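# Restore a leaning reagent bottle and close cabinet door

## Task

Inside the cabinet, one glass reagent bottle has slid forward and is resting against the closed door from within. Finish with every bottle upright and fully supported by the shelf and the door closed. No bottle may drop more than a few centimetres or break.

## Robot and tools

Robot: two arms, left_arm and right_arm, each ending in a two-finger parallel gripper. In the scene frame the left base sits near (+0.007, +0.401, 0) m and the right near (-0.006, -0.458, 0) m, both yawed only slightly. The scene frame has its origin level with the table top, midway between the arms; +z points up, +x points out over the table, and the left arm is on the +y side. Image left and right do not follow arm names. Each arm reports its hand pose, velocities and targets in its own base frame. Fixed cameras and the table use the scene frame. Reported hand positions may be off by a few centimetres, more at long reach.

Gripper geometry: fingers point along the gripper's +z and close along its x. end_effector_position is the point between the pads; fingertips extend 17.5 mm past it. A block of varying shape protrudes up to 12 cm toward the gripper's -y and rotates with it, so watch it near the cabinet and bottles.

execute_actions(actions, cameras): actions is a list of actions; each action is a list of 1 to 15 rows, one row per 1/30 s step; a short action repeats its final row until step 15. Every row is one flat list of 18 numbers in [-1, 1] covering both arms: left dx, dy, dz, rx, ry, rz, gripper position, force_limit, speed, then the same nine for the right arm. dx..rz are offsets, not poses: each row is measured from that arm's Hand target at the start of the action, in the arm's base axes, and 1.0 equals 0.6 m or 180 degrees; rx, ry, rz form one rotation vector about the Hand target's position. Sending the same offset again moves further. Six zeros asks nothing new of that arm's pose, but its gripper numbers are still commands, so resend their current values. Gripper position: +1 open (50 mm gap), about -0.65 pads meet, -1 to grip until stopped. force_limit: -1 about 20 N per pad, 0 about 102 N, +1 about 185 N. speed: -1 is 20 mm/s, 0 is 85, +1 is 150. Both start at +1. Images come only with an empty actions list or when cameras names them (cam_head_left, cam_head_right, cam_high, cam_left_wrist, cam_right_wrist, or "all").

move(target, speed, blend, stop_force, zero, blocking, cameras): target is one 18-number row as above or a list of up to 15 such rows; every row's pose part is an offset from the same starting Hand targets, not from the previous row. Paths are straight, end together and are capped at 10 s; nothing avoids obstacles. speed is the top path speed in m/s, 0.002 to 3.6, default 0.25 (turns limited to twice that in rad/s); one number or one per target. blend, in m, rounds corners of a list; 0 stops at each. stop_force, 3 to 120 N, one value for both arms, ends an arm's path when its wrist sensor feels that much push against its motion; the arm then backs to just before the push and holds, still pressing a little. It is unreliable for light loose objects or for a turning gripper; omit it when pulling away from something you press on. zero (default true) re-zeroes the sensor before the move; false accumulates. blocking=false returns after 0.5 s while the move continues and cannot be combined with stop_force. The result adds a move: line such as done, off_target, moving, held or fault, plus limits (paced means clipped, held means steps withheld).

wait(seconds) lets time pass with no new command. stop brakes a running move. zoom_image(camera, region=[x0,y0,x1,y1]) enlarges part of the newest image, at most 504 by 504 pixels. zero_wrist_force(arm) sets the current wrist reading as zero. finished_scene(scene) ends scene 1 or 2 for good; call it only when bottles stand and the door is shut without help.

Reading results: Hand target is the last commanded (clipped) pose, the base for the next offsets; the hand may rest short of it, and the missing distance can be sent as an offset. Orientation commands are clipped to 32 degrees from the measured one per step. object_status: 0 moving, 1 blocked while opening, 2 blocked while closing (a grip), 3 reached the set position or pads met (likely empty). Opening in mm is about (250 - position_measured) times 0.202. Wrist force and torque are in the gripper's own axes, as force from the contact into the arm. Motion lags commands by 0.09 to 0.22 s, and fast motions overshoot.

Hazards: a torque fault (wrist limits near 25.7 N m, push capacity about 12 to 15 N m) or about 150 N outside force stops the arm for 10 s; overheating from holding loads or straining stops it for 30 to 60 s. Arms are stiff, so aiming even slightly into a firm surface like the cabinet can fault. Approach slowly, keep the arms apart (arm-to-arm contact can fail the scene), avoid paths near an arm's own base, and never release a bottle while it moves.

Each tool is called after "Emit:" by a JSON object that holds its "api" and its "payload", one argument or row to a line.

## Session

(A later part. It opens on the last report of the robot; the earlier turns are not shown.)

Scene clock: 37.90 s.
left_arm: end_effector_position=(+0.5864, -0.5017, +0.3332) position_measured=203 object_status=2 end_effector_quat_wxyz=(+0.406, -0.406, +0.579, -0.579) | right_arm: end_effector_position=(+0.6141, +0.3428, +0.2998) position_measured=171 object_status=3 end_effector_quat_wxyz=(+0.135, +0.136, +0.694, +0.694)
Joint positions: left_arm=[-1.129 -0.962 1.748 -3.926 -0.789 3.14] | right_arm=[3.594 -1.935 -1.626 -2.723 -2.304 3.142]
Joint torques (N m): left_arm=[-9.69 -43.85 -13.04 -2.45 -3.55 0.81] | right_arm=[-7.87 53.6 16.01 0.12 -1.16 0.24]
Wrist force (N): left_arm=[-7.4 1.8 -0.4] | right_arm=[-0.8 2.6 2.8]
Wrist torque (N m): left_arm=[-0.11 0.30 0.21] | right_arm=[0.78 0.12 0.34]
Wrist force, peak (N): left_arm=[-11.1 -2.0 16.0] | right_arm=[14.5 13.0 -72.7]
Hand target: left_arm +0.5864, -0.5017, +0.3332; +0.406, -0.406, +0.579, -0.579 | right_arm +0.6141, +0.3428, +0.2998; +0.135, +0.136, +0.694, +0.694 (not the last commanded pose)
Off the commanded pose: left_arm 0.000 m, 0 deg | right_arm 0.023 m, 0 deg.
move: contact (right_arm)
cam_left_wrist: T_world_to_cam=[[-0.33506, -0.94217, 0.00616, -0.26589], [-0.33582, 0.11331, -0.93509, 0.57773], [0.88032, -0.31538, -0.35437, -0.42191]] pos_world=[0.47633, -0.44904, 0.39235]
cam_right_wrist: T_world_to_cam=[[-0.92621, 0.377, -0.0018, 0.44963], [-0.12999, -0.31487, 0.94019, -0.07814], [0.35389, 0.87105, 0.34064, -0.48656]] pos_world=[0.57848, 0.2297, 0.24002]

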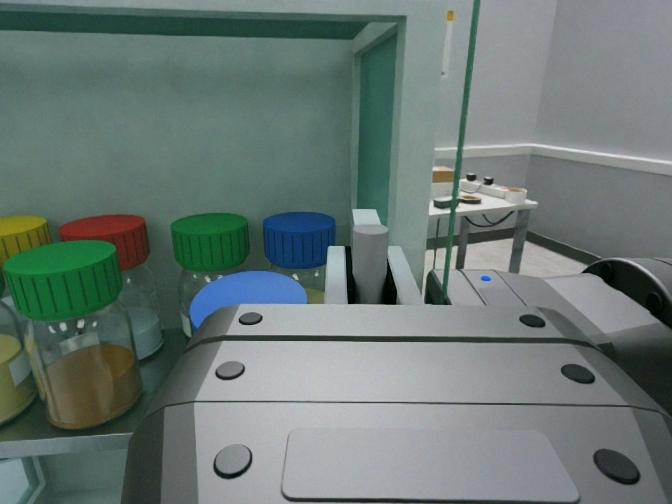

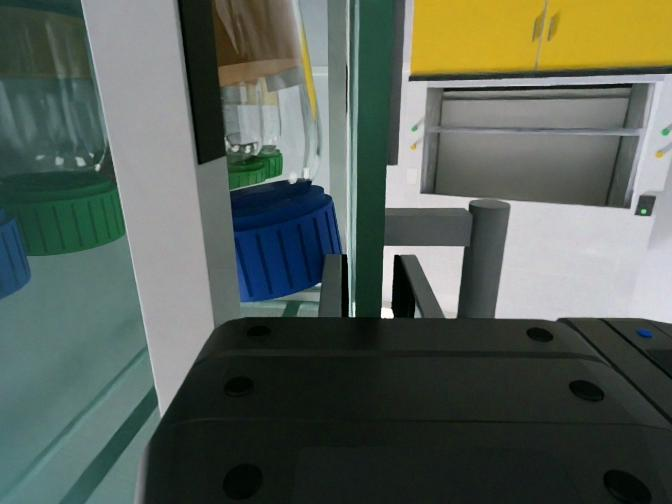

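Emit:
{"api": "execute_actions", "payload": {
  "actions": [],
  "cameras": ["cam_head_left","cam_head_right","cam_high"]
}}

Emit:
{"api": "zoom_image", "payload": {
  "camera": "cam_head_left",
  "region": [250, 110, 390, 250]
}}

Emit:
{"api": "zoom_image", "payload": {
  "camera": "cam_head_right",
  "region": [250, 110, 390, 250]
}}

Scene clock: 38.83 s.
left_arm: end_effector_position=(+0.5864, -0.5017, +0.3332) position_measured=203 object_status=2 end_effector_quat_wxyz=(+0.406, -0.406, +0.579, -0.579) | right_arm: end_effector_position=(+0.6141, +0.3428, +0.2998) position_measured=171 object_status=3 end_effector_quat_wxyz=(+0.135, +0.136, +0.694, +0.694)
Joint positions: left_arm=[-1.129 -0.962 1.748 -3.926 -0.789 3.14] | right_arm=[3.594 -1.935 -1.626 -2.723 -2.304 3.142]
Joint velocities: within noise
Joint torques (N m): left_arm=[-10.37 -40.66 -12.45 -2.31 -3.35 0.6] | right_arm=[-8.62 54.15 16.95 0.26 -1.1 0.31]
Wrist force (N): left_arm=[-7.4 1.6 -0.5] | right_arm=[-1.4 2.5 2.4]
Wrist torque (N m): left_arm=[-0.16 0.32 0.21] | right_arm=[0.77 0.22 0.34]
Wrist force, peak (N): left_arm=[-7.7 1.8 -0.6] | right_arm=[-0.9 3.0 2.8]
Hand target: left_arm +0.5864, -0.5017, +0.3332; +0.406, -0.406, +0.579, -0.579 | right_arm +0.6141, +0.3428, +0.2998; +0.135, +0.136, +0.694, +0.694 (not the last commanded pose)
Tool commands: left_gripper/position=-1.0 left_gripper/force_limit=-0.8 left_gripper/speed=-0.7 right_gripper/position=-0.12 right_gripper/force_limit=-0.8 right_gripper/speed=+0.0
Off the commanded pose: left_arm 0.000 m, 0 deg | right_arm 0.023 m, 0 deg.
Images, in order (width x height): cam_head_left 672x504, cam_head_right 672x504, cam_high 672x504.

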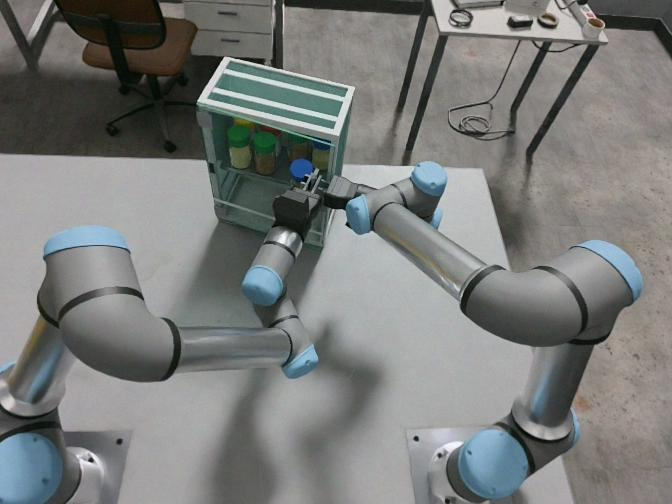

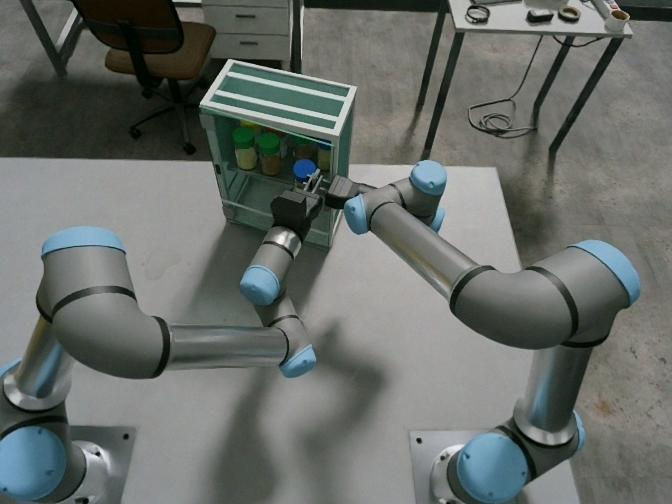

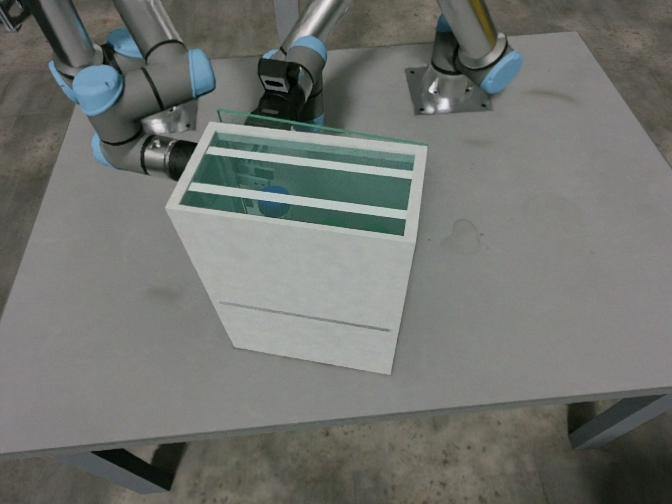

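Scaled by 3.600 from the camera's image (finer frame: 960x720).

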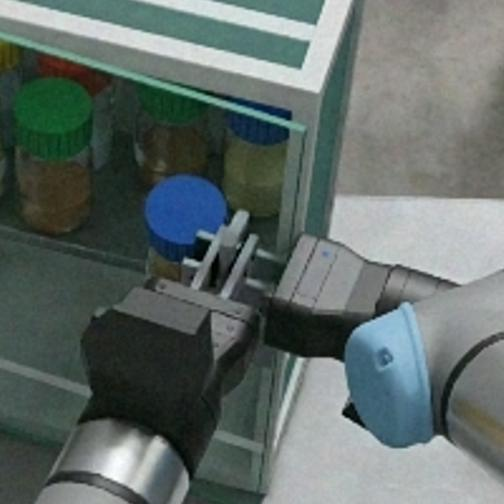

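Scaled by 3.600 from the camera's image (finer frame: 960x720).

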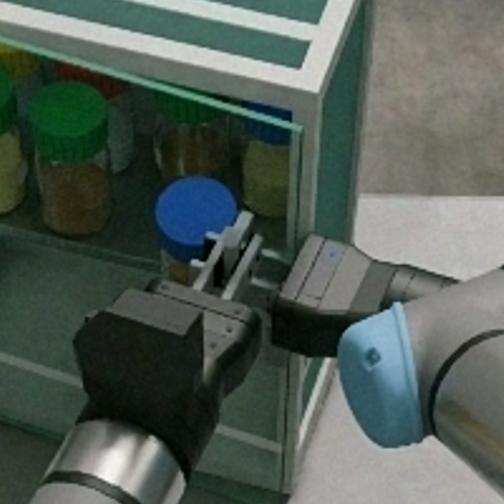

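Emit:
{"api": "move", "payload": {
  "target": [
    [0,0,0,0,0,0,-1,-0.8,-0.7,0.0050,-0.0046,0,0,0,0,-0.12,-0.8,-0.8],
    [0,0,0,0,0,0,-1,-0.8,-0.7,0.0050,-0.0046,0,0,0,0,0.47,-0.8,-0.8],
    [0,0,0,0,0,0,-1,-0.8,-0.7,0.0127,-0.0077,0,0,0,0,0.47,-0.8,-0.8]
  ],
  "speed": 0.03,
  "cameras": ["cam_left_wrist","cam_right_wrist","cam_head_left"]
}}

Emit:
{"api": "zoom_image", "payload": {
  "camera": "cam_head_left",
  "region": [250, 110, 390, 250]
}}

Scene clock: 41.13 s.
left_arm: end_effector_position=(+0.5864, -0.5017, +0.3332) position_measured=203 object_status=2 end_effector_quat_wxyz=(+0.406, -0.406, +0.579, -0.579) | right_arm: end_effector_position=(+0.6186, +0.3394, +0.2998) position_measured=83 object_status=3 end_effector_quat_wxyz=(+0.131, +0.131, +0.695, +0.695)
Joint positions: left_arm=[-1.129 -0.962 1.748 -3.926 -0.789 3.14] | right_arm=[3.579 -1.95 -1.605 -2.729 -2.332 3.142]
Joint torques (N m): left_arm=[-10.16 -36.47 -12.94 -2.07 -3.44 0.65] | right_arm=[-21.58 43.61 24.22 6.99 12.86 -0.6]
Wrist force (N): left_arm=[-7.5 1.6 -0.7] | right_arm=[55.6 8.8 -4.5]
Wrist torque (N m): left_arm=[-0.14 0.32 0.21] | right_arm=[1.06 -2.44 -0.31]
Wrist force, peak (N): left_arm=[-7.7 1.8 -0.6] | right_arm=[60.9 6.2 -12.5]
Hand target: left_arm +0.5864, -0.5017, +0.3332; +0.406, -0.406, +0.579, -0.579 | right_arm +0.6217, +0.3381, +0.2998; +0.135, +0.136, +0.694, +0.694
Off the commanded pose: left_arm 0.000 m, 0 deg | right_arm 0.003 m, 1 deg.
move: done
cam_left_wrist: T_world_to_cam=[[-0.33506, -0.94217, 0.00616, -0.26589], [-0.33582, 0.11331, -0.93509, 0.57763], [0.88032, -0.31538, -0.35437, -0.42194]] pos_world=[0.47633, -0.44904, 0.39225]
cam_right_wrist: T_world_to_cam=[[-0.93099, 0.36504, -0.00172, 0.4622], [-0.12585, -0.31653, 0.9402, -0.08049], [0.34267, 0.87553, 0.34063, -0.47982]] pos_world=[0.58459, 0.2259, 0.23992]
Images, in order (width x height): cam_head_left 672x504, cam_left_wrist 672x504, cam_right_wrist 672x504.

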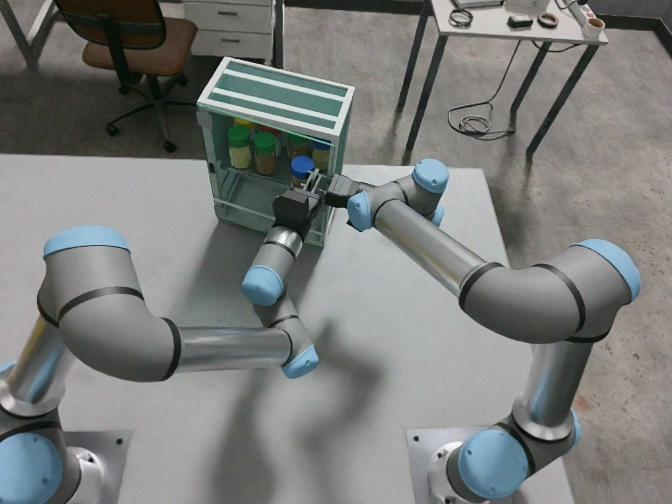

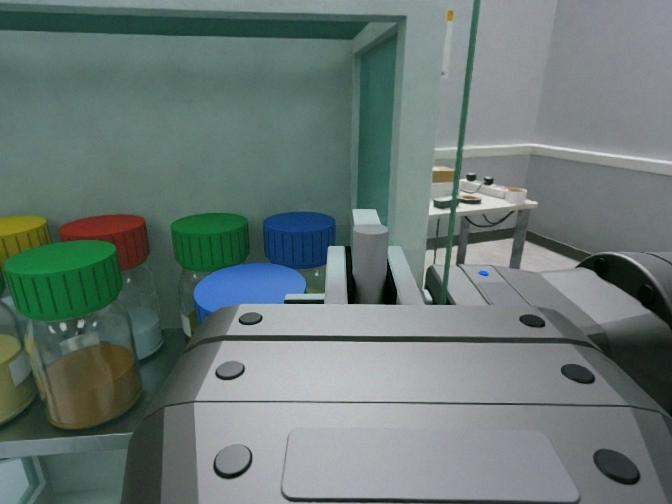

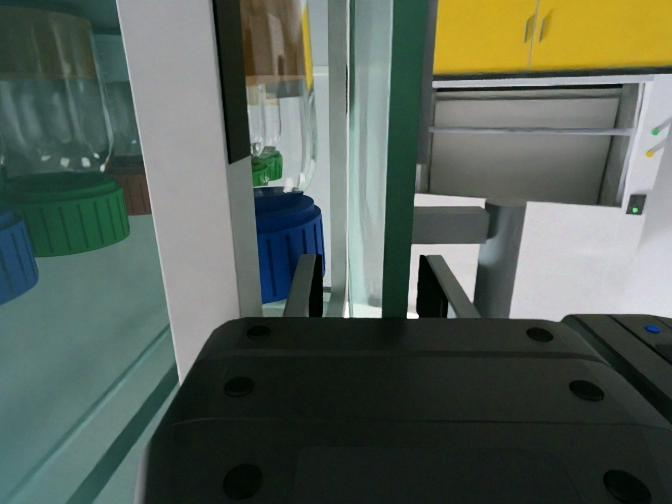

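Scaled by 3.600 from the camera's image (finer frame: 960x720).

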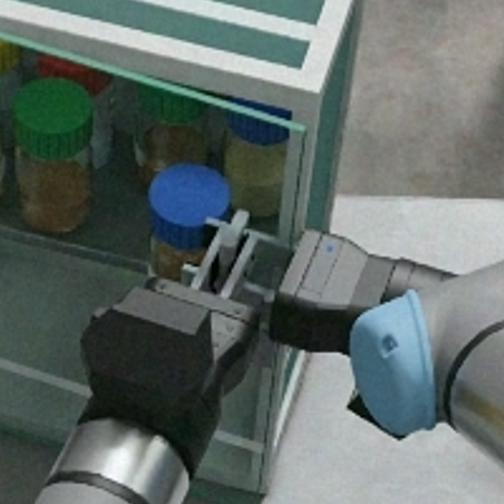

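Emit:
{"api": "move", "payload": {
  "target": [0,0,0,0,0,0,-1,-0.8,-0.7,-0.0105,0.0043,0,0,0,0,0.47,-0.8,-0.8],
  "speed": 0.05,
  "cameras": ["cam_right_wrist"]
}}

Emit:
{"api": "zoom_image", "payload": {
  "camera": "cam_right_wrist",
  "region": [200, 0, 450, 330]
}}

Scene clock: 41.77 s.
left_arm: end_effector_position=(+0.5863, -0.5017, +0.3332) position_measured=203 object_status=2 end_effector_quat_wxyz=(+0.406, -0.406, +0.579, -0.579) | right_arm: end_effector_position=(+0.6154, +0.3407, +0.2999) position_measured=83 object_status=3 end_effector_quat_wxyz=(+0.135, +0.136, +0.694, +0.694)
Joint positions: left_arm=[-1.129 -0.962 1.748 -3.926 -0.789 3.14] | right_arm=[3.589 -1.937 -1.623 -2.724 -2.309 3.142]
Joint torques (N m): left_arm=[-5.6 -37.9 -20.47 0.37 -3.52 0.45] | right_arm=[10.53 36.67 28.5 -1.41 -8.46 0.51]
Wrist force (N): left_arm=[-13.2 4.5 -28.5] | right_arm=[-30.3 -0.7 -0.5]
Wrist torque (N m): left_arm=[-0.02 0.36 0.21] | right_arm=[0.73 0.72 -0.01]
Wrist force, peak (N): left_arm=[-13.2 4.5 -28.5] | right_arm=[54.9 8.6 -3.9]
Hand target: left_arm +0.5864, -0.5017, +0.3332; +0.406, -0.406, +0.579, -0.579 | right_arm +0.6154, +0.3407, +0.2998; +0.135, +0.136, +0.694, +0.694
Off the commanded pose: left_arm 0.000 m, 0 deg | right_arm 0.000 m, 0 deg.
move: done
cam_right_wrist: T_world_to_cam=[[-0.92613, 0.37721, -0.00201, 0.45168], [-0.13028, -0.31486, 0.94015, -0.07844], [0.354, 0.87097, 0.34074, -0.48529]] pos_world=[0.57988, 0.2276, 0.24002]

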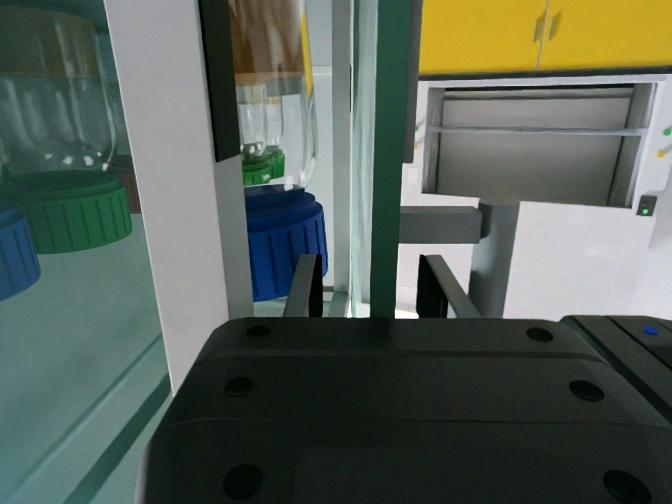

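Scaled by 1.527 from the camera's image (finer frame: 960x720).

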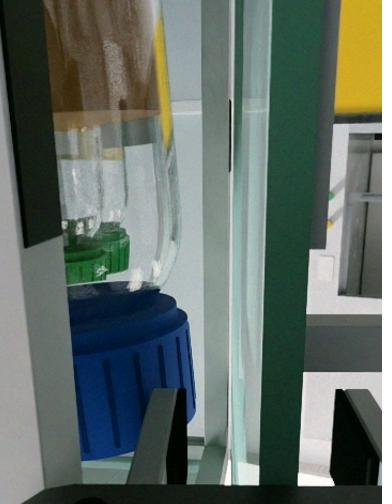

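Emit:
{"api": "move", "payload": {
  "target": [
    [0,0,0,0,0,0,-1,-0.8,-0.7,0.004,-0.0016,0,0,0,0,0.47,-0.8,-0.8],
    [0,0,0,0,0,0,-1,-0.8,-0.7,0.004,-0.0016,0,0,0,0,0.1,-0.8,-0.8],
    [0,0,0,0,0,0,-1,-0.8,-0.7,-0.048,-0.126,0,0,0,0,0.1,-0.8,-0.8]
  ],
  "speed": 0.05,
  "cameras": ["cam_right_wrist","cam_left_wrist"]
}}

Emit:
{"api": "zoom_image", "payload": {
  "camera": "cam_right_wrist",
  "region": [150, 0, 450, 310]
}}

Scene clock: 45.00 s.
left_arm: end_effector_position=(+0.5864, -0.5017, +0.3332) position_measured=203 object_status=2 end_effector_quat_wxyz=(+0.406, -0.406, +0.579, -0.579) | right_arm: end_effector_position=(+0.5865, +0.2650, +0.2999) position_measured=138 object_status=3 end_effector_quat_wxyz=(+0.135, +0.136, +0.694, +0.694)
Joint positions: left_arm=[-1.129 -0.962 1.748 -3.926 -0.789 3.14] | right_arm=[3.468 -1.853 -1.739 -2.692 -2.43 3.141]
Joint torques (N m): left_arm=[-0.89 -37.79 -23.15 -1.29 -3.64 0.2] | right_arm=[8.06 27.91 30.89 1.98 1.46 -0.93]
Wrist force (N): left_arm=[-10.4 1.8 -0.5] | right_arm=[-2.1 1.5 2.7]
Wrist torque (N m): left_arm=[-0.13 0.34 0.21] | right_arm=[0.63 0.26 0.33]
Wrist force, peak (N): left_arm=[-13.5 4.5 -29.4] | right_arm=[-31.0 0.3 -0.3]
Hand target: left_arm +0.5864, -0.5017, +0.3332; +0.406, -0.406, +0.579, -0.579 | right_arm +0.5866, +0.2651, +0.2998; +0.135, +0.136, +0.694, +0.694
Off the commanded pose: left_arm 0.000 m, 0 deg | right_arm 0.000 m, 0 deg.
move: done
cam_left_wrist: T_world_to_cam=[[-0.33506, -0.94217, 0.00616, -0.26589], [-0.33582, 0.11331, -0.93509, 0.57763], [0.88032, -0.31538, -0.35437, -0.42194]] pos_world=[0.47633, -0.44904, 0.39225]
cam_right_wrist: T_world_to_cam=[[-0.92619, 0.37706, -0.00197, 0.45347], [-0.13019, -0.31488, 0.94016, -0.10606], [0.35388, 0.87102, 0.34073, -0.40915]] pos_world=[0.55098, 0.152, 0.24002]
Images, in order (width x height): cam_left_wrist 672x504, cam_right_wrist 672x504.

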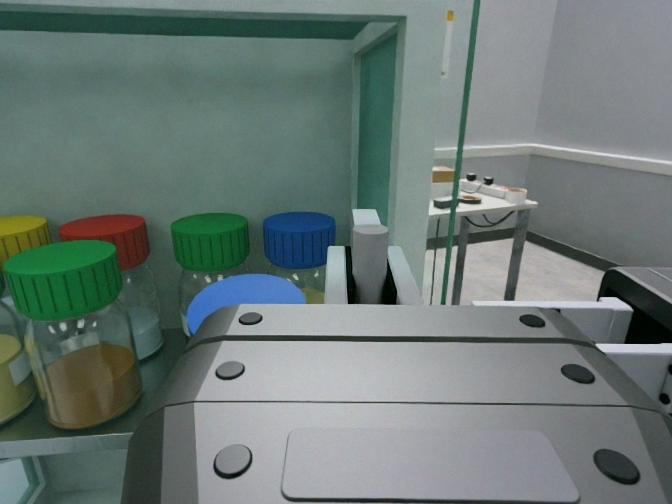

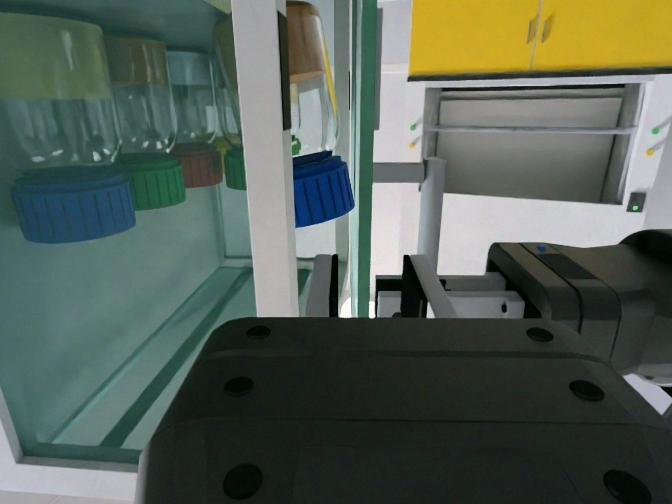

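Scaled by 1.626 from the camera's image (finer frame: 960x720).

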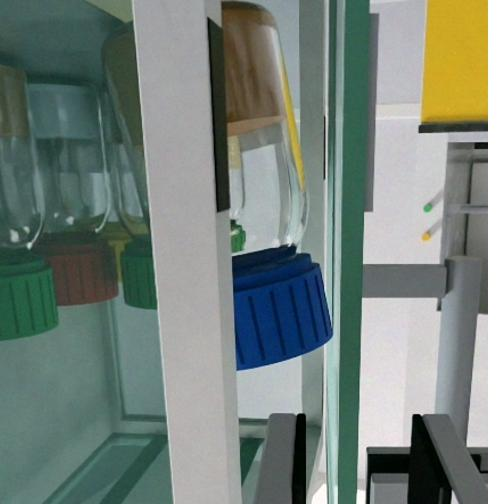

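Emit:
{"api": "move", "payload": {
  "target": [
    [0,0,0,0,0,0,-1,-0.8,-0.7,-0.0285,0.0117,0,0,0,0,1,-0.8,0],
    [0,0,0,0,0,0,-1,-0.8,-0.7,-0.0285,0.0117,-0.083,0,0,0,1,-0.8,0],
    [0,0,0,0,0,0,-1,-0.8,-0.7,0.0040,0.092,-0.083,0,0,0,1,-0.8,0]
  ],
  "speed": [0.08,0.08,0.04],
  "stop_force": 15,
  "cameras": ["cam_right_wrist"]
}}

Emit:
{"api": "zoom_image", "payload": {
  "camera": "cam_right_wrist",
  "region": [150, 0, 450, 310]
}}

Scene clock: 48.93 s.
left_arm: end_effector_position=(+0.5864, -0.5017, +0.3332) position_measured=203 object_status=2 end_effector_quat_wxyz=(+0.406, -0.406, +0.579, -0.579) | right_arm: end_effector_position=(+0.5890, +0.3203, +0.2500) position_measured=3 object_status=3 end_effector_quat_wxyz=(+0.135, +0.136, +0.694, +0.694)
Joint positions: left_arm=[-1.129 -0.962 1.748 -3.926 -0.789 3.14] | right_arm=[3.574 -1.929 -1.779 -2.576 -2.323 3.142]
Joint torques (N m): left_arm=[-3.07 -37.9 -21.91 -0.1 -3.68 -0.08] | right_arm=[-8.04 51.76 14.94 3.71 -1.29 -0.32]
Wrist force (N): left_arm=[-10.4 1.9 -0.2] | right_arm=[-2.1 1.1 2.4]
Wrist torque (N m): left_arm=[-0.12 0.35 0.20] | right_arm=[0.56 0.26 0.29]
Wrist force, peak (N): left_arm=[-10.7 1.9 -0.3] | right_arm=[-1.8 3.8 2.5]
Hand target: left_arm +0.5864, -0.5017, +0.3332; +0.406, -0.406, +0.579, -0.579 | right_arm +0.5890, +0.3203, +0.2500; +0.135, +0.136, +0.694, +0.694
Off the commanded pose: left_arm 0.000 m, 0 deg | right_arm 0.000 m, 0 deg.
move: done
cam_right_wrist: T_world_to_cam=[[-0.92621, 0.377, -0.0018, 0.43483], [-0.12999, -0.31487, 0.94019, -0.04162], [0.35389, 0.87105, 0.34064, -0.44123]] pos_world=[0.55348, 0.2073, 0.19022]

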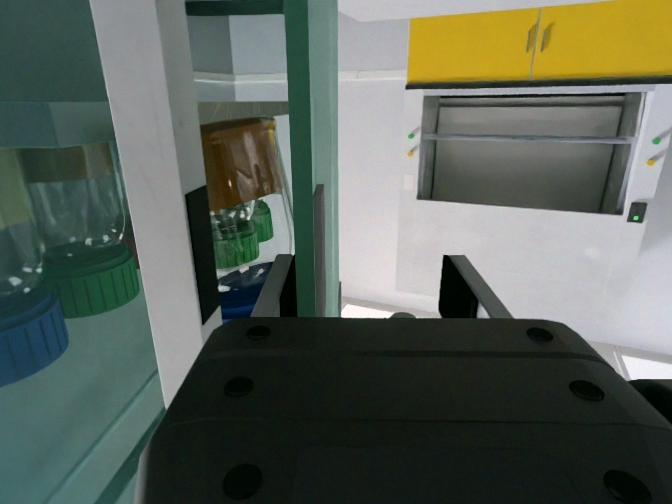

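Scaled by 1.626 from the camera's image (finer frame: 960x720).

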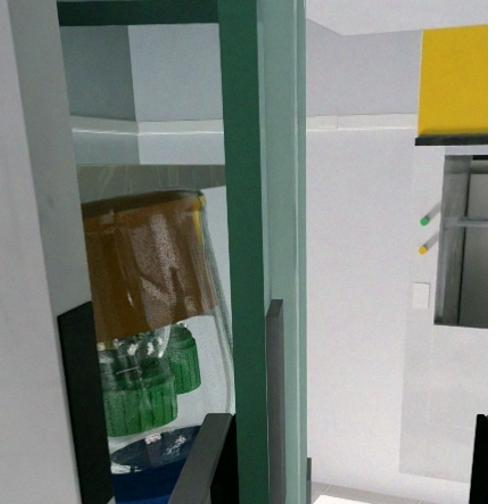

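Emit:
{"api": "move", "payload": {
  "target": [0,0,0,0,0,0,-1,-0.8,-0.7,0.0463,-0.0189,0,0,0,0,1,-0.8,0],
  "speed": 0.03,
  "stop_force": 12,
  "cameras": ["cam_right_wrist","cam_left_wrist"]
}}

Emit:
{"api": "zoom_image", "payload": {
  "camera": "cam_right_wrist",
  "region": [150, 0, 450, 310]
}}

Scene clock: 50.87 s.
left_arm: end_effector_position=(+0.5864, -0.5017, +0.3332) position_measured=203 object_status=2 end_effector_quat_wxyz=(+0.406, -0.406, +0.579, -0.579) | right_arm: end_effector_position=(+0.6035, +0.3144, +0.2500) position_measured=3 object_status=3 end_effector_quat_wxyz=(+0.135, +0.136, +0.694, +0.694)
Joint positions: left_arm=[-1.129 -0.962 1.748 -3.926 -0.789 3.14] | right_arm=[3.551 -1.958 -1.738 -2.589 -2.347 3.142]
Joint torques (N m): left_arm=[-4.5 -37.46 -20.68 -0.14 -3.7 -0.25] | right_arm=[4.48 52.39 33.11 1.14 0.72 0.6]
Wrist force (N): left_arm=[-10.1 2.1 -0.4] | right_arm=[6.2 -0.6 1.9]
Wrist torque (N m): left_arm=[-0.09 0.31 0.21] | right_arm=[0.50 0.19 0.25]
Wrist force, peak (N): left_arm=[-10.8 1.9 -0.4] | right_arm=[39.8 5.5 -1.5]
Hand target: left_arm +0.5864, -0.5017, +0.3332; +0.406, -0.406, +0.579, -0.579 | right_arm +0.6035, +0.3144, +0.2500; +0.135, +0.136, +0.694, +0.694 (not the last commanded pose)
Off the commanded pose: left_arm 0.000 m, 0 deg | right_arm 0.014 m, 0 deg.
move: contact (right_arm)
cam_left_wrist: T_world_to_cam=[[-0.33506, -0.94217, 0.00616, -0.26589], [-0.33582, 0.11331, -0.93509, 0.57763], [0.88032, -0.31538, -0.35437, -0.42194]] pos_world=[0.47633, -0.44904, 0.39225]
cam_right_wrist: T_world_to_cam=[[-0.92617, 0.37711, -0.00185, 0.45039], [-0.1301, -0.3149, 0.94017, -0.04147], [0.35396, 0.87099, 0.34071, -0.44112]] pos_world=[0.56788, 0.2013, 0.19012]
Images, in order (width x height): cam_left_wrist 672x504, cam_right_wrist 672x504.

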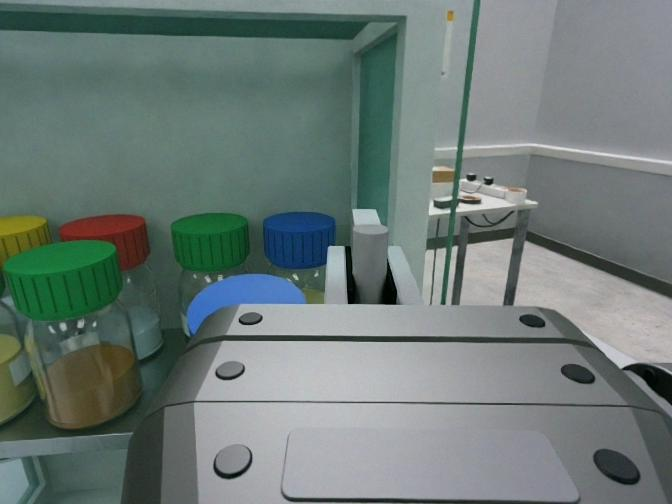

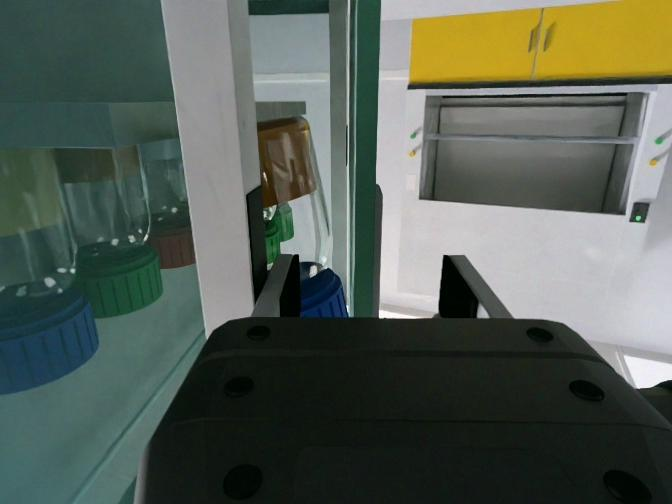

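Scaled by 1.626 from the camera's image (finer frame: 960x720).

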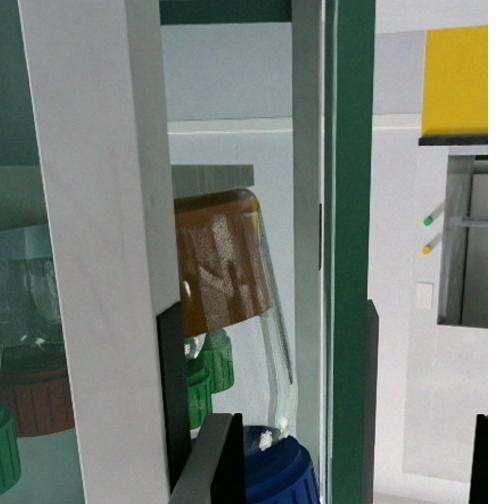

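Emit:
{"api": "move", "payload": {
  "target": [
    [0,0,0,0,0,0,-1,-0.8,-0.7,-0.024,0.0098,0,0,0,0,1,-0.8,0],
    [0,0,0,0,0,0,-1,-0.8,-0.7,-0.0064,0.053,0,0,0,0,1,-0.8,0]
  ],
  "speed": 0.04,
  "stop_force": 15
}}

Emit:
{"api": "move", "payload": {
  "target": [0,0,0,0,0,0,-1,-0.8,-0.7,0.034,-0.0138,0,0,0,0,1,-0.8,0],
  "speed": 0.03,
  "stop_force": 15,
  "cameras": ["cam_right_wrist","cam_left_wrist"]
}}

Emit:
{"api": "zoom_image", "payload": {
  "camera": "cam_right_wrist",
  "region": [150, 0, 450, 310]
}}

Scene clock: 54.53 s.
left_arm: end_effector_position=(+0.5864, -0.5017, +0.3332) position_measured=203 object_status=2 end_effector_quat_wxyz=(+0.406, -0.406, +0.579, -0.579) | right_arm: end_effector_position=(+0.5996, +0.3462, +0.2500) position_measured=3 object_status=3 end_effector_quat_wxyz=(+0.135, +0.136, +0.694, +0.694)
Joint positions: left_arm=[-1.129 -0.962 1.748 -3.926 -0.789 3.14] | right_arm=[3.613 -1.961 -1.732 -2.591 -2.285 3.142]
Joint torques (N m): left_arm=[-6.48 -37.57 -19.02 -0.28 -3.74 -0.46] | right_arm=[-8.34 52.63 15.76 3.77 -1.33 -0.39]
Wrist force (N): left_arm=[-10.5 2.0 -0.4] | right_arm=[-1.5 3.3 2.8]
Wrist torque (N m): left_arm=[-0.12 0.36 0.21] | right_arm=[0.92 0.15 0.29]
Wrist force, peak (N): left_arm=[-10.8 1.6 -0.5] | right_arm=[6.4 -0.3 2.7]
Hand target: left_arm +0.5864, -0.5017, +0.3332; +0.406, -0.406, +0.579, -0.579 | right_arm +0.5996, +0.3462, +0.2500; +0.135, +0.136, +0.694, +0.694
Off the commanded pose: left_arm 0.000 m, 0 deg | right_arm 0.000 m, 0 deg.
move: done

Scene clock: 56.17 s.
left_arm: end_effector_position=(+0.5864, -0.5017, +0.3332) position_measured=203 object_status=2 end_effector_quat_wxyz=(+0.406, -0.406, +0.579, -0.579) | right_arm: end_effector_position=(+0.6106, +0.3417, +0.2500) position_measured=3 object_status=3 end_effector_quat_wxyz=(+0.135, +0.136, +0.694, +0.694)
Joint positions: left_arm=[-1.129 -0.962 1.748 -3.926 -0.789 3.14] | right_arm=[3.595 -1.982 -1.701 -2.601 -2.303 3.142]
Joint torques (N m): left_arm=[-5.57 -36.56 -17.7 -0.27 -3.65 -0.34] | right_arm=[7.24 54.57 32.41 0.71 -0.22 0.41]
Wrist force (N): left_arm=[-10.4 1.8 -0.2] | right_arm=[2.5 2.2 2.1]
Wrist torque (N m): left_arm=[-0.13 0.35 0.21] | right_arm=[0.86 0.05 0.27]
Wrist force, peak (N): left_arm=[-10.7 1.8 -0.2] | right_arm=[51.4 8.6 -8.2]
Hand target: left_arm +0.5864, -0.5017, +0.3332; +0.406, -0.406, +0.579, -0.579 | right_arm +0.6106, +0.3417, +0.2500; +0.135, +0.136, +0.694, +0.694 (not the last commanded pose)
Off the commanded pose: left_arm 0.000 m, 0 deg | right_arm 0.010 m, 0 deg.
move: contact (right_arm)
cam_left_wrist: T_world_to_cam=[[-0.33506, -0.94217, 0.00616, -0.26589], [-0.33582, 0.11331, -0.93509, 0.57763], [0.88032, -0.31538, -0.35437, -0.42194]] pos_world=[0.47633, -0.44904, 0.39225]
cam_right_wrist: T_world_to_cam=[[-0.92614, 0.37717, -0.00193, 0.44671], [-0.1302, -0.31489, 0.94015, -0.03185], [0.354, 0.87096, 0.34074, -0.46755]] pos_world=[0.57508, 0.2287, 0.19012]
Images, in order (width x height): cam_left_wrist 672x504, cam_right_wrist 672x504.

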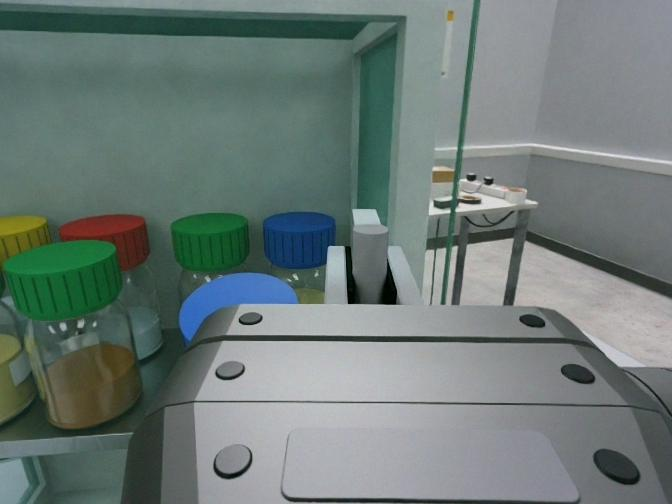

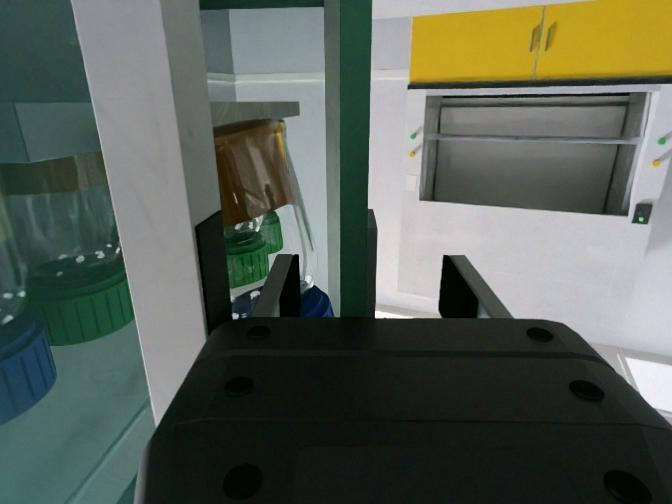

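Scaled by 1.626 from the camera's image (finer frame: 960x720).

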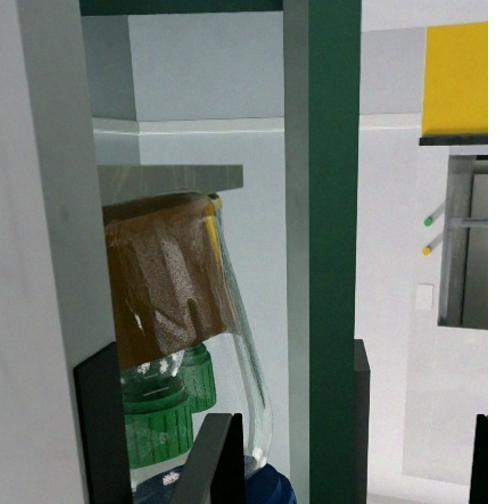

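Emit:
{"api": "move", "payload": {
  "target": [0,0,0,0,0,0,-1,-0.8,-0.7,-0.0139,0.0056,0,0,0,0,1,-0.8,0],
  "speed": 0.03,
  "cameras": ["cam_right_wrist"]
}}

Emit:
{"api": "zoom_image", "payload": {
  "camera": "cam_right_wrist",
  "region": [150, 0, 450, 310]
}}

Scene clock: 57.13 s.
left_arm: end_effector_position=(+0.5864, -0.5017, +0.3332) position_measured=203 object_status=2 end_effector_quat_wxyz=(+0.406, -0.406, +0.579, -0.579) | right_arm: end_effector_position=(+0.6022, +0.3452, +0.2501) position_measured=3 object_status=3 end_effector_quat_wxyz=(+0.135, +0.136, +0.694, +0.694)
Joint positions: left_arm=[-1.129 -0.962 1.748 -3.926 -0.789 3.14] | right_arm=[3.608 -1.966 -1.725 -2.593 -2.289 3.142]
Joint torques (N m): left_arm=[-5.35 -37.38 -18.84 -0.32 -3.47 -0.37] | right_arm=[-8.5 32.11 30.51 1.45 -1.09 0.02]
Wrist force (N): left_arm=[-10.5 2.1 -0.1] | right_arm=[-2.4 3.3 3.0]
Wrist torque (N m): left_arm=[-0.09 0.36 0.21] | right_arm=[0.92 0.30 0.29]
Wrist force, peak (N): left_arm=[-10.8 1.8 -0.3] | right_arm=[-1.9 3.6 3.2]
Hand target: left_arm +0.5864, -0.5017, +0.3332; +0.406, -0.406, +0.579, -0.579 | right_arm +0.6023, +0.3451, +0.2500; +0.135, +0.136, +0.694, +0.694
Off the commanded pose: left_arm 0.000 m, 0 deg | right_arm 0.000 m, 0 deg.
move: done
cam_right_wrist: T_world_to_cam=[[-0.92617, 0.37711, -0.00201, 0.4376], [-0.13032, -0.31505, 0.94009, -0.03186], [0.35388, 0.87094, 0.34093, -0.4675]] pos_world=[0.56658, 0.2321, 0.19021]

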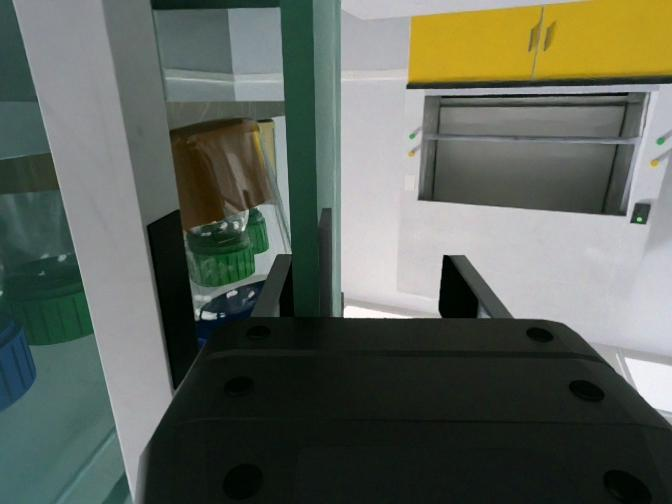

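Scaled by 1.626 from the camera's image (finer frame: 960x720).

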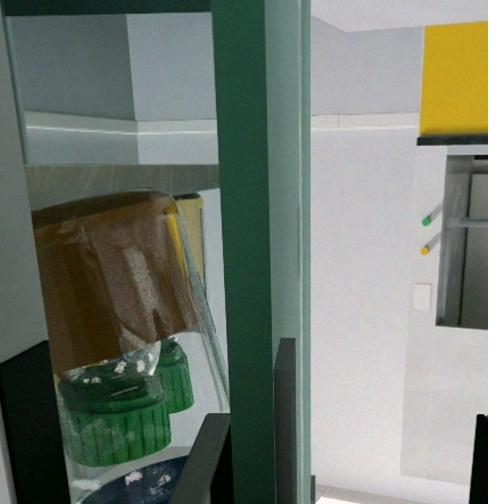

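Emit:
{"api": "move", "payload": {
  "target": [0,0,0,0,0,0,-1,-0.8,-0.7,0.0189,0.0463,-0.01,0,0,0,1,-0.8,0],
  "speed": 0.03,
  "stop_force": 15,
  "cameras": ["cam_right_wrist","cam_head_left"]
}}

Emit:
{"api": "zoom_image", "payload": {
  "camera": "cam_right_wrist",
  "region": [150, 0, 450, 310]
}}

Emit:
{"api": "zoom_image", "payload": {
  "camera": "cam_head_left",
  "region": [250, 110, 390, 250]
}}

Scene clock: 59.37 s.
left_arm: end_effector_position=(+0.5864, -0.5017, +0.3332) position_measured=203 object_status=2 end_effector_quat_wxyz=(+0.406, -0.406, +0.579, -0.579) | right_arm: end_effector_position=(+0.6021, +0.3463, +0.2490) position_measured=3 object_status=3 end_effector_quat_wxyz=(+0.134, +0.136, +0.695, +0.694)
Joint positions: left_arm=[-1.129 -0.962 1.748 -3.926 -0.789 3.14] | right_arm=[3.61 -1.968 -1.723 -2.594 -2.29 3.142]
Joint torques (N m): left_arm=[-8.7 -47.27 -18.13 -2.64 -2 -0.52] | right_arm=[2.93 41.82 24.28 2.01 0.37 -0.19]
Wrist force (N): left_arm=[-9.4 1.1 -0.4] | right_arm=[-0.8 4.0 2.1]
Wrist torque (N m): left_arm=[-0.13 0.35 0.21] | right_arm=[1.02 0.05 0.29]
Wrist force, peak (N): left_arm=[-9.2 1.0 27.4] | right_arm=[23.3 30.8 -124.3]
Hand target: left_arm +0.5864, -0.5017, +0.3332; +0.406, -0.406, +0.579, -0.579 | right_arm +0.6021, +0.3463, +0.2490; +0.134, +0.136, +0.695, +0.694 (not the last commanded pose)
Tool commands: left_gripper/position=-1.0 left_gripper/force_limit=-0.8 left_gripper/speed=-0.7 right_gripper/position=+1.0 right_gripper/force_limit=-0.796078 right_gripper/speed=+0.003922
Off the commanded pose: left_arm 0.000 m, 0 deg | right_arm 0.029 m, 0 deg.
FORCE FAULT: contact force on the right arm reached its limit, and that arm stopped. The contact can be on any part of that arm, not only on its tool. That arm's remaining commands of this call were not run. That arm is still stopped at the end of this call. That arm stays stopped for about 9 more seconds. Until then a move that you send moves the other arm only, and its call returns only when the move has ended. Once the stop has ended, the next robot result says so. If the stop ends while you think or write, that arm runs what you send next, counted from a new Hand target: where the arm stands when the stop ends. While its stop runs, that arm takes no new command, but its gripper still runs the gripper command that each later call begins with. Until it ends, the stop uses up actions while you think or wait. An arm that is not stopped still takes commands.
move: fault (right_arm; stop_force had ended the path)
cam_right_wrist: T_world_to_cam=[[-0.92681, 0.37553, -0.00061, 0.43779], [-0.12796, -0.31429, 0.94066, -0.0323], [0.35305, 0.87189, 0.33935, -0.46755]] pos_world=[0.56669, 0.2331, 0.18932]
Images, in order (width x height): cam_head_left 672x504, cam_right_wrist 672x504.

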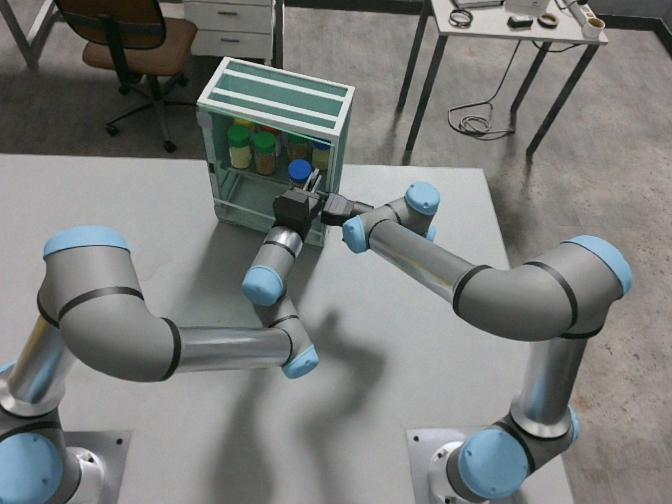

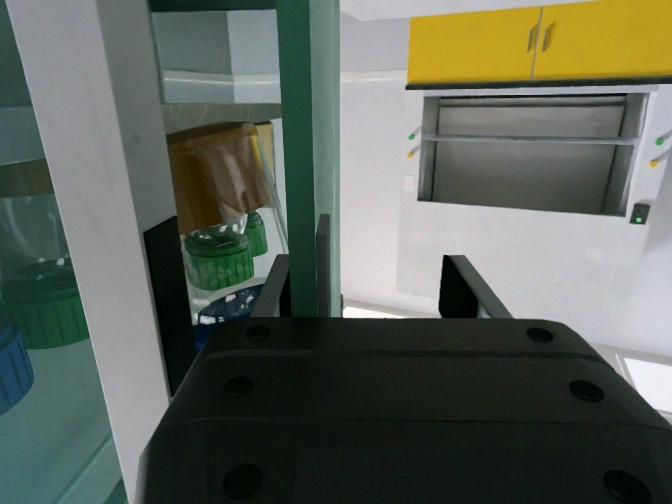

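Scaled by 1.626 from the camera's image (finer frame: 960x720).

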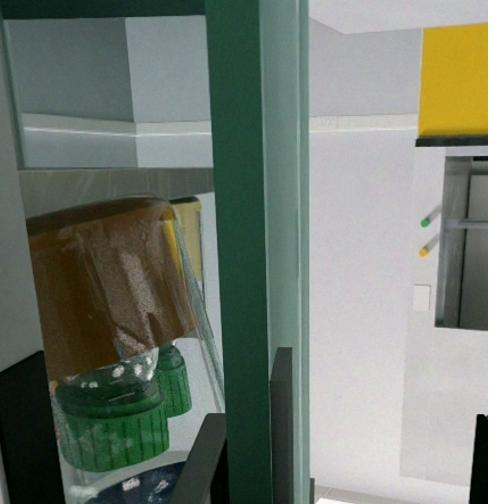

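Scaled by 3.600 from the camera's image (finer frame: 960x720).

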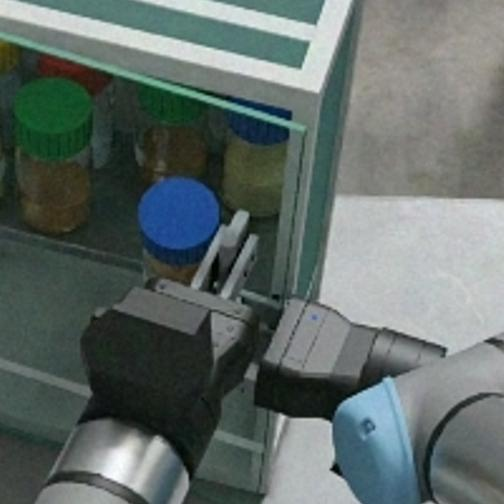

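Emit:
{"api": "wait", "payload": {
  "seconds": 9
}}

Emit:
{"api": "move", "payload": {
  "target": [
    [0,0,0,0,0,0,-1,-0.8,-0.7,-0.005,-0.0092,-0.006,0,0,0,1,-0.8,0],
    [0,0,0,0,0,0,-1,-0.8,-0.7,0.0250,-0.0105,-0.006,0,0,-0.139,1,-0.8,0]
  ],
  "speed": 0.04,
  "cameras": ["cam_right_wrist","cam_head_left"]
}}

Emit:
{"api": "zoom_image", "payload": {
  "camera": "cam_head_left",
  "region": [250, 110, 390, 250]
}}

Scene clock: 68.73 s.
left_arm: end_effector_position=(+0.5864, -0.5017, +0.3332) position_measured=203 object_status=2 end_effector_quat_wxyz=(+0.406, -0.406, +0.579, -0.579) | right_arm: end_effector_position=(+0.6021, +0.3463, +0.2490) position_measured=3 object_status=3 end_effector_quat_wxyz=(+0.134, +0.136, +0.695, +0.694)
Joint positions: left_arm=[-1.129 -0.962 1.748 -3.926 -0.789 3.14] | right_arm=[3.61 -1.968 -1.723 -2.594 -2.29 3.142]
Joint torques (N m): left_arm=[-8.56 -49.49 -14.25 -2.62 -0.8 -0.99] | right_arm=[1.84 42.89 25.47 1.96 0.34 -0.17]
Wrist force (N): left_arm=[-9.2 1.6 -0.4] | right_arm=[-0.9 4.1 2.1]
Wrist torque (N m): left_arm=[-0.09 0.34 0.21] | right_arm=[1.05 0.05 0.28]
Wrist force, peak (N): left_arm=[-9.7 1.2 -0.4] | right_arm=[-1.4 4.6 2.4]
Hand target: left_arm +0.5864, -0.5017, +0.3332; +0.406, -0.406, +0.579, -0.579 | right_arm +0.6021, +0.3463, +0.2490; +0.134, +0.136, +0.695, +0.694 (not the last commanded pose)
Tool commands: left_gripper/position=-1.0 left_gripper/force_limit=-0.8 left_gripper/speed=-0.7 right_gripper/position=+1.0 right_gripper/force_limit=-0.796078 right_gripper/speed=+0.003922
Off the commanded pose: left_arm 0.000 m, 0 deg | right_arm 0.029 m, 0 deg.
FORCE FAULT, CONTINUED: the right arm was still stopped when this call began, by the force fault that an earlier result reported. Since the last result the stop counts as 19 of the actions that you can send in this scene. That arm is still stopped at the end of this call. That arm stays stopped for less than 1 more second. If the stop ends while you think or write, that arm runs what you send next, counted from a new Hand target: where the arm stands when the stop ends. While its stop runs, that arm takes no new command, but its gripper still runs the gripper command that each later call begins with.
wait: 9.00 s; at rest from the start

Scene clock: 69.23 s.
left_arm: end_effector_position=(+0.5864, -0.5017, +0.3332) position_measured=203 object_status=2 end_effector_quat_wxyz=(+0.406, -0.406, +0.579, -0.579) | right_arm: end_effector_position=(+0.6021, +0.3463, +0.2490) position_measured=3 object_status=3 end_effector_quat_wxyz=(+0.134, +0.136, +0.695, +0.694)
Joint positions: left_arm=[-1.129 -0.962 1.748 -3.926 -0.789 3.14] | right_arm=[3.61 -1.968 -1.723 -2.594 -2.29 3.142]
Joint torques (N m): left_arm=[-9.76 -50.52 -13.78 -2.36 -1.16 -0.98] | right_arm=[0.96 42.18 26.22 1.98 0.4 -0.12]
Wrist force (N): left_arm=[-9.4 1.2 -0.6] | right_arm=[-1.3 4.0 2.2]
Wrist torque (N m): left_arm=[-0.13 0.36 0.22] | right_arm=[1.03 0.12 0.28]
Wrist force, peak (N): left_arm=[-9.5 1.2 -0.5] | right_arm=[-1.1 4.3 2.3]
Hand target: left_arm +0.5864, -0.5017, +0.3332; +0.406, -0.406, +0.579, -0.579 | right_arm +0.6021, +0.3463, +0.2490; +0.134, +0.136, +0.695, +0.694 (not the last commanded pose)
Tool commands: left_gripper/position=-1.0 left_gripper/force_limit=-0.8 left_gripper/speed=-0.7 right_gripper/position=+1.0 right_gripper/force_limit=-0.796078 right_gripper/speed=+0.003922
Off the commanded pose: left_arm 0.000 m, 0 deg.
FORCE FAULT, CONTINUED: the right arm's stop, for the force fault that an earlier result reported, is over. That arm was still stopped when this call began, so it ran no command of this call. During its stop the right arm's controller moved it back a little. That arm's target is now where it stood when the stop ended, not its last command. That arm accepts commands again.
move: not run (right_arm; its earlier fault stop)
cam_right_wrist: T_world_to_cam=[[-0.92681, 0.37553, -0.00061, 0.43779], [-0.12796, -0.31429, 0.94066, -0.0323], [0.35305, 0.87189, 0.33935, -0.46755]] pos_world=[0.56669, 0.2331, 0.18932]
Images, in order (width x height): cam_head_left 672x504, cam_right_wrist 672x504.

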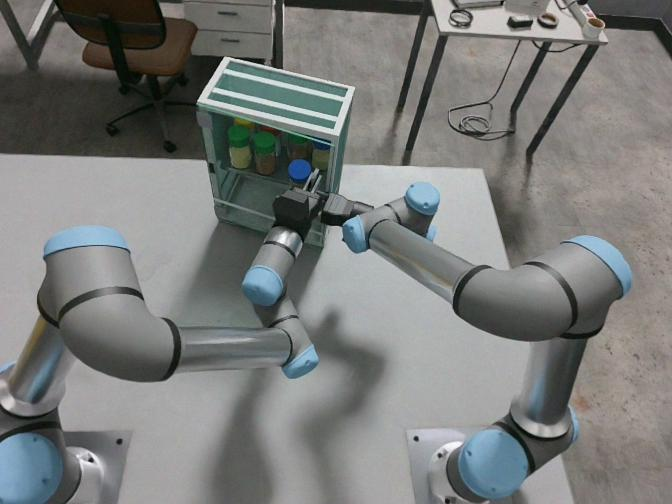

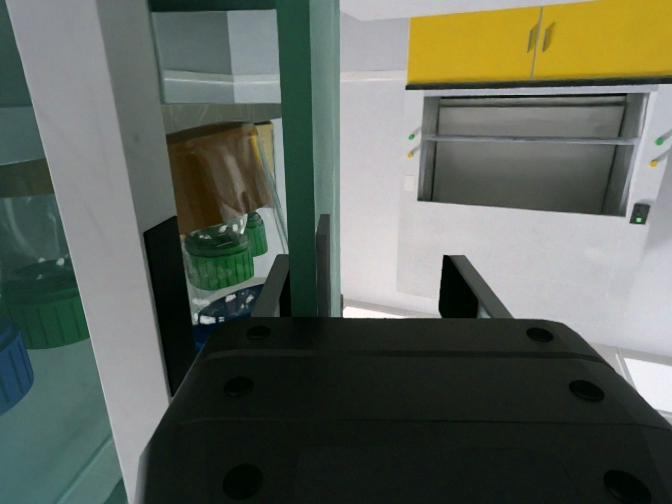

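Scaled by 3.600 from the camera's image (finer frame: 960x720).

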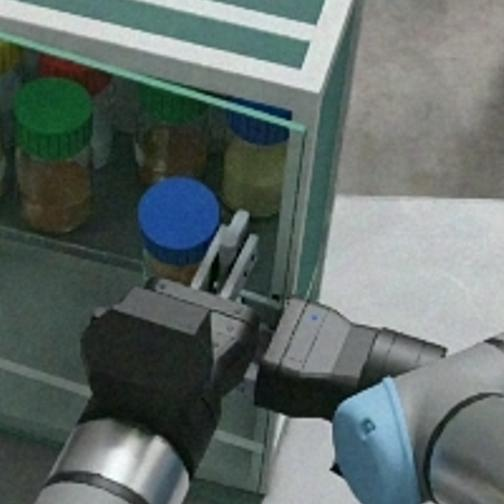

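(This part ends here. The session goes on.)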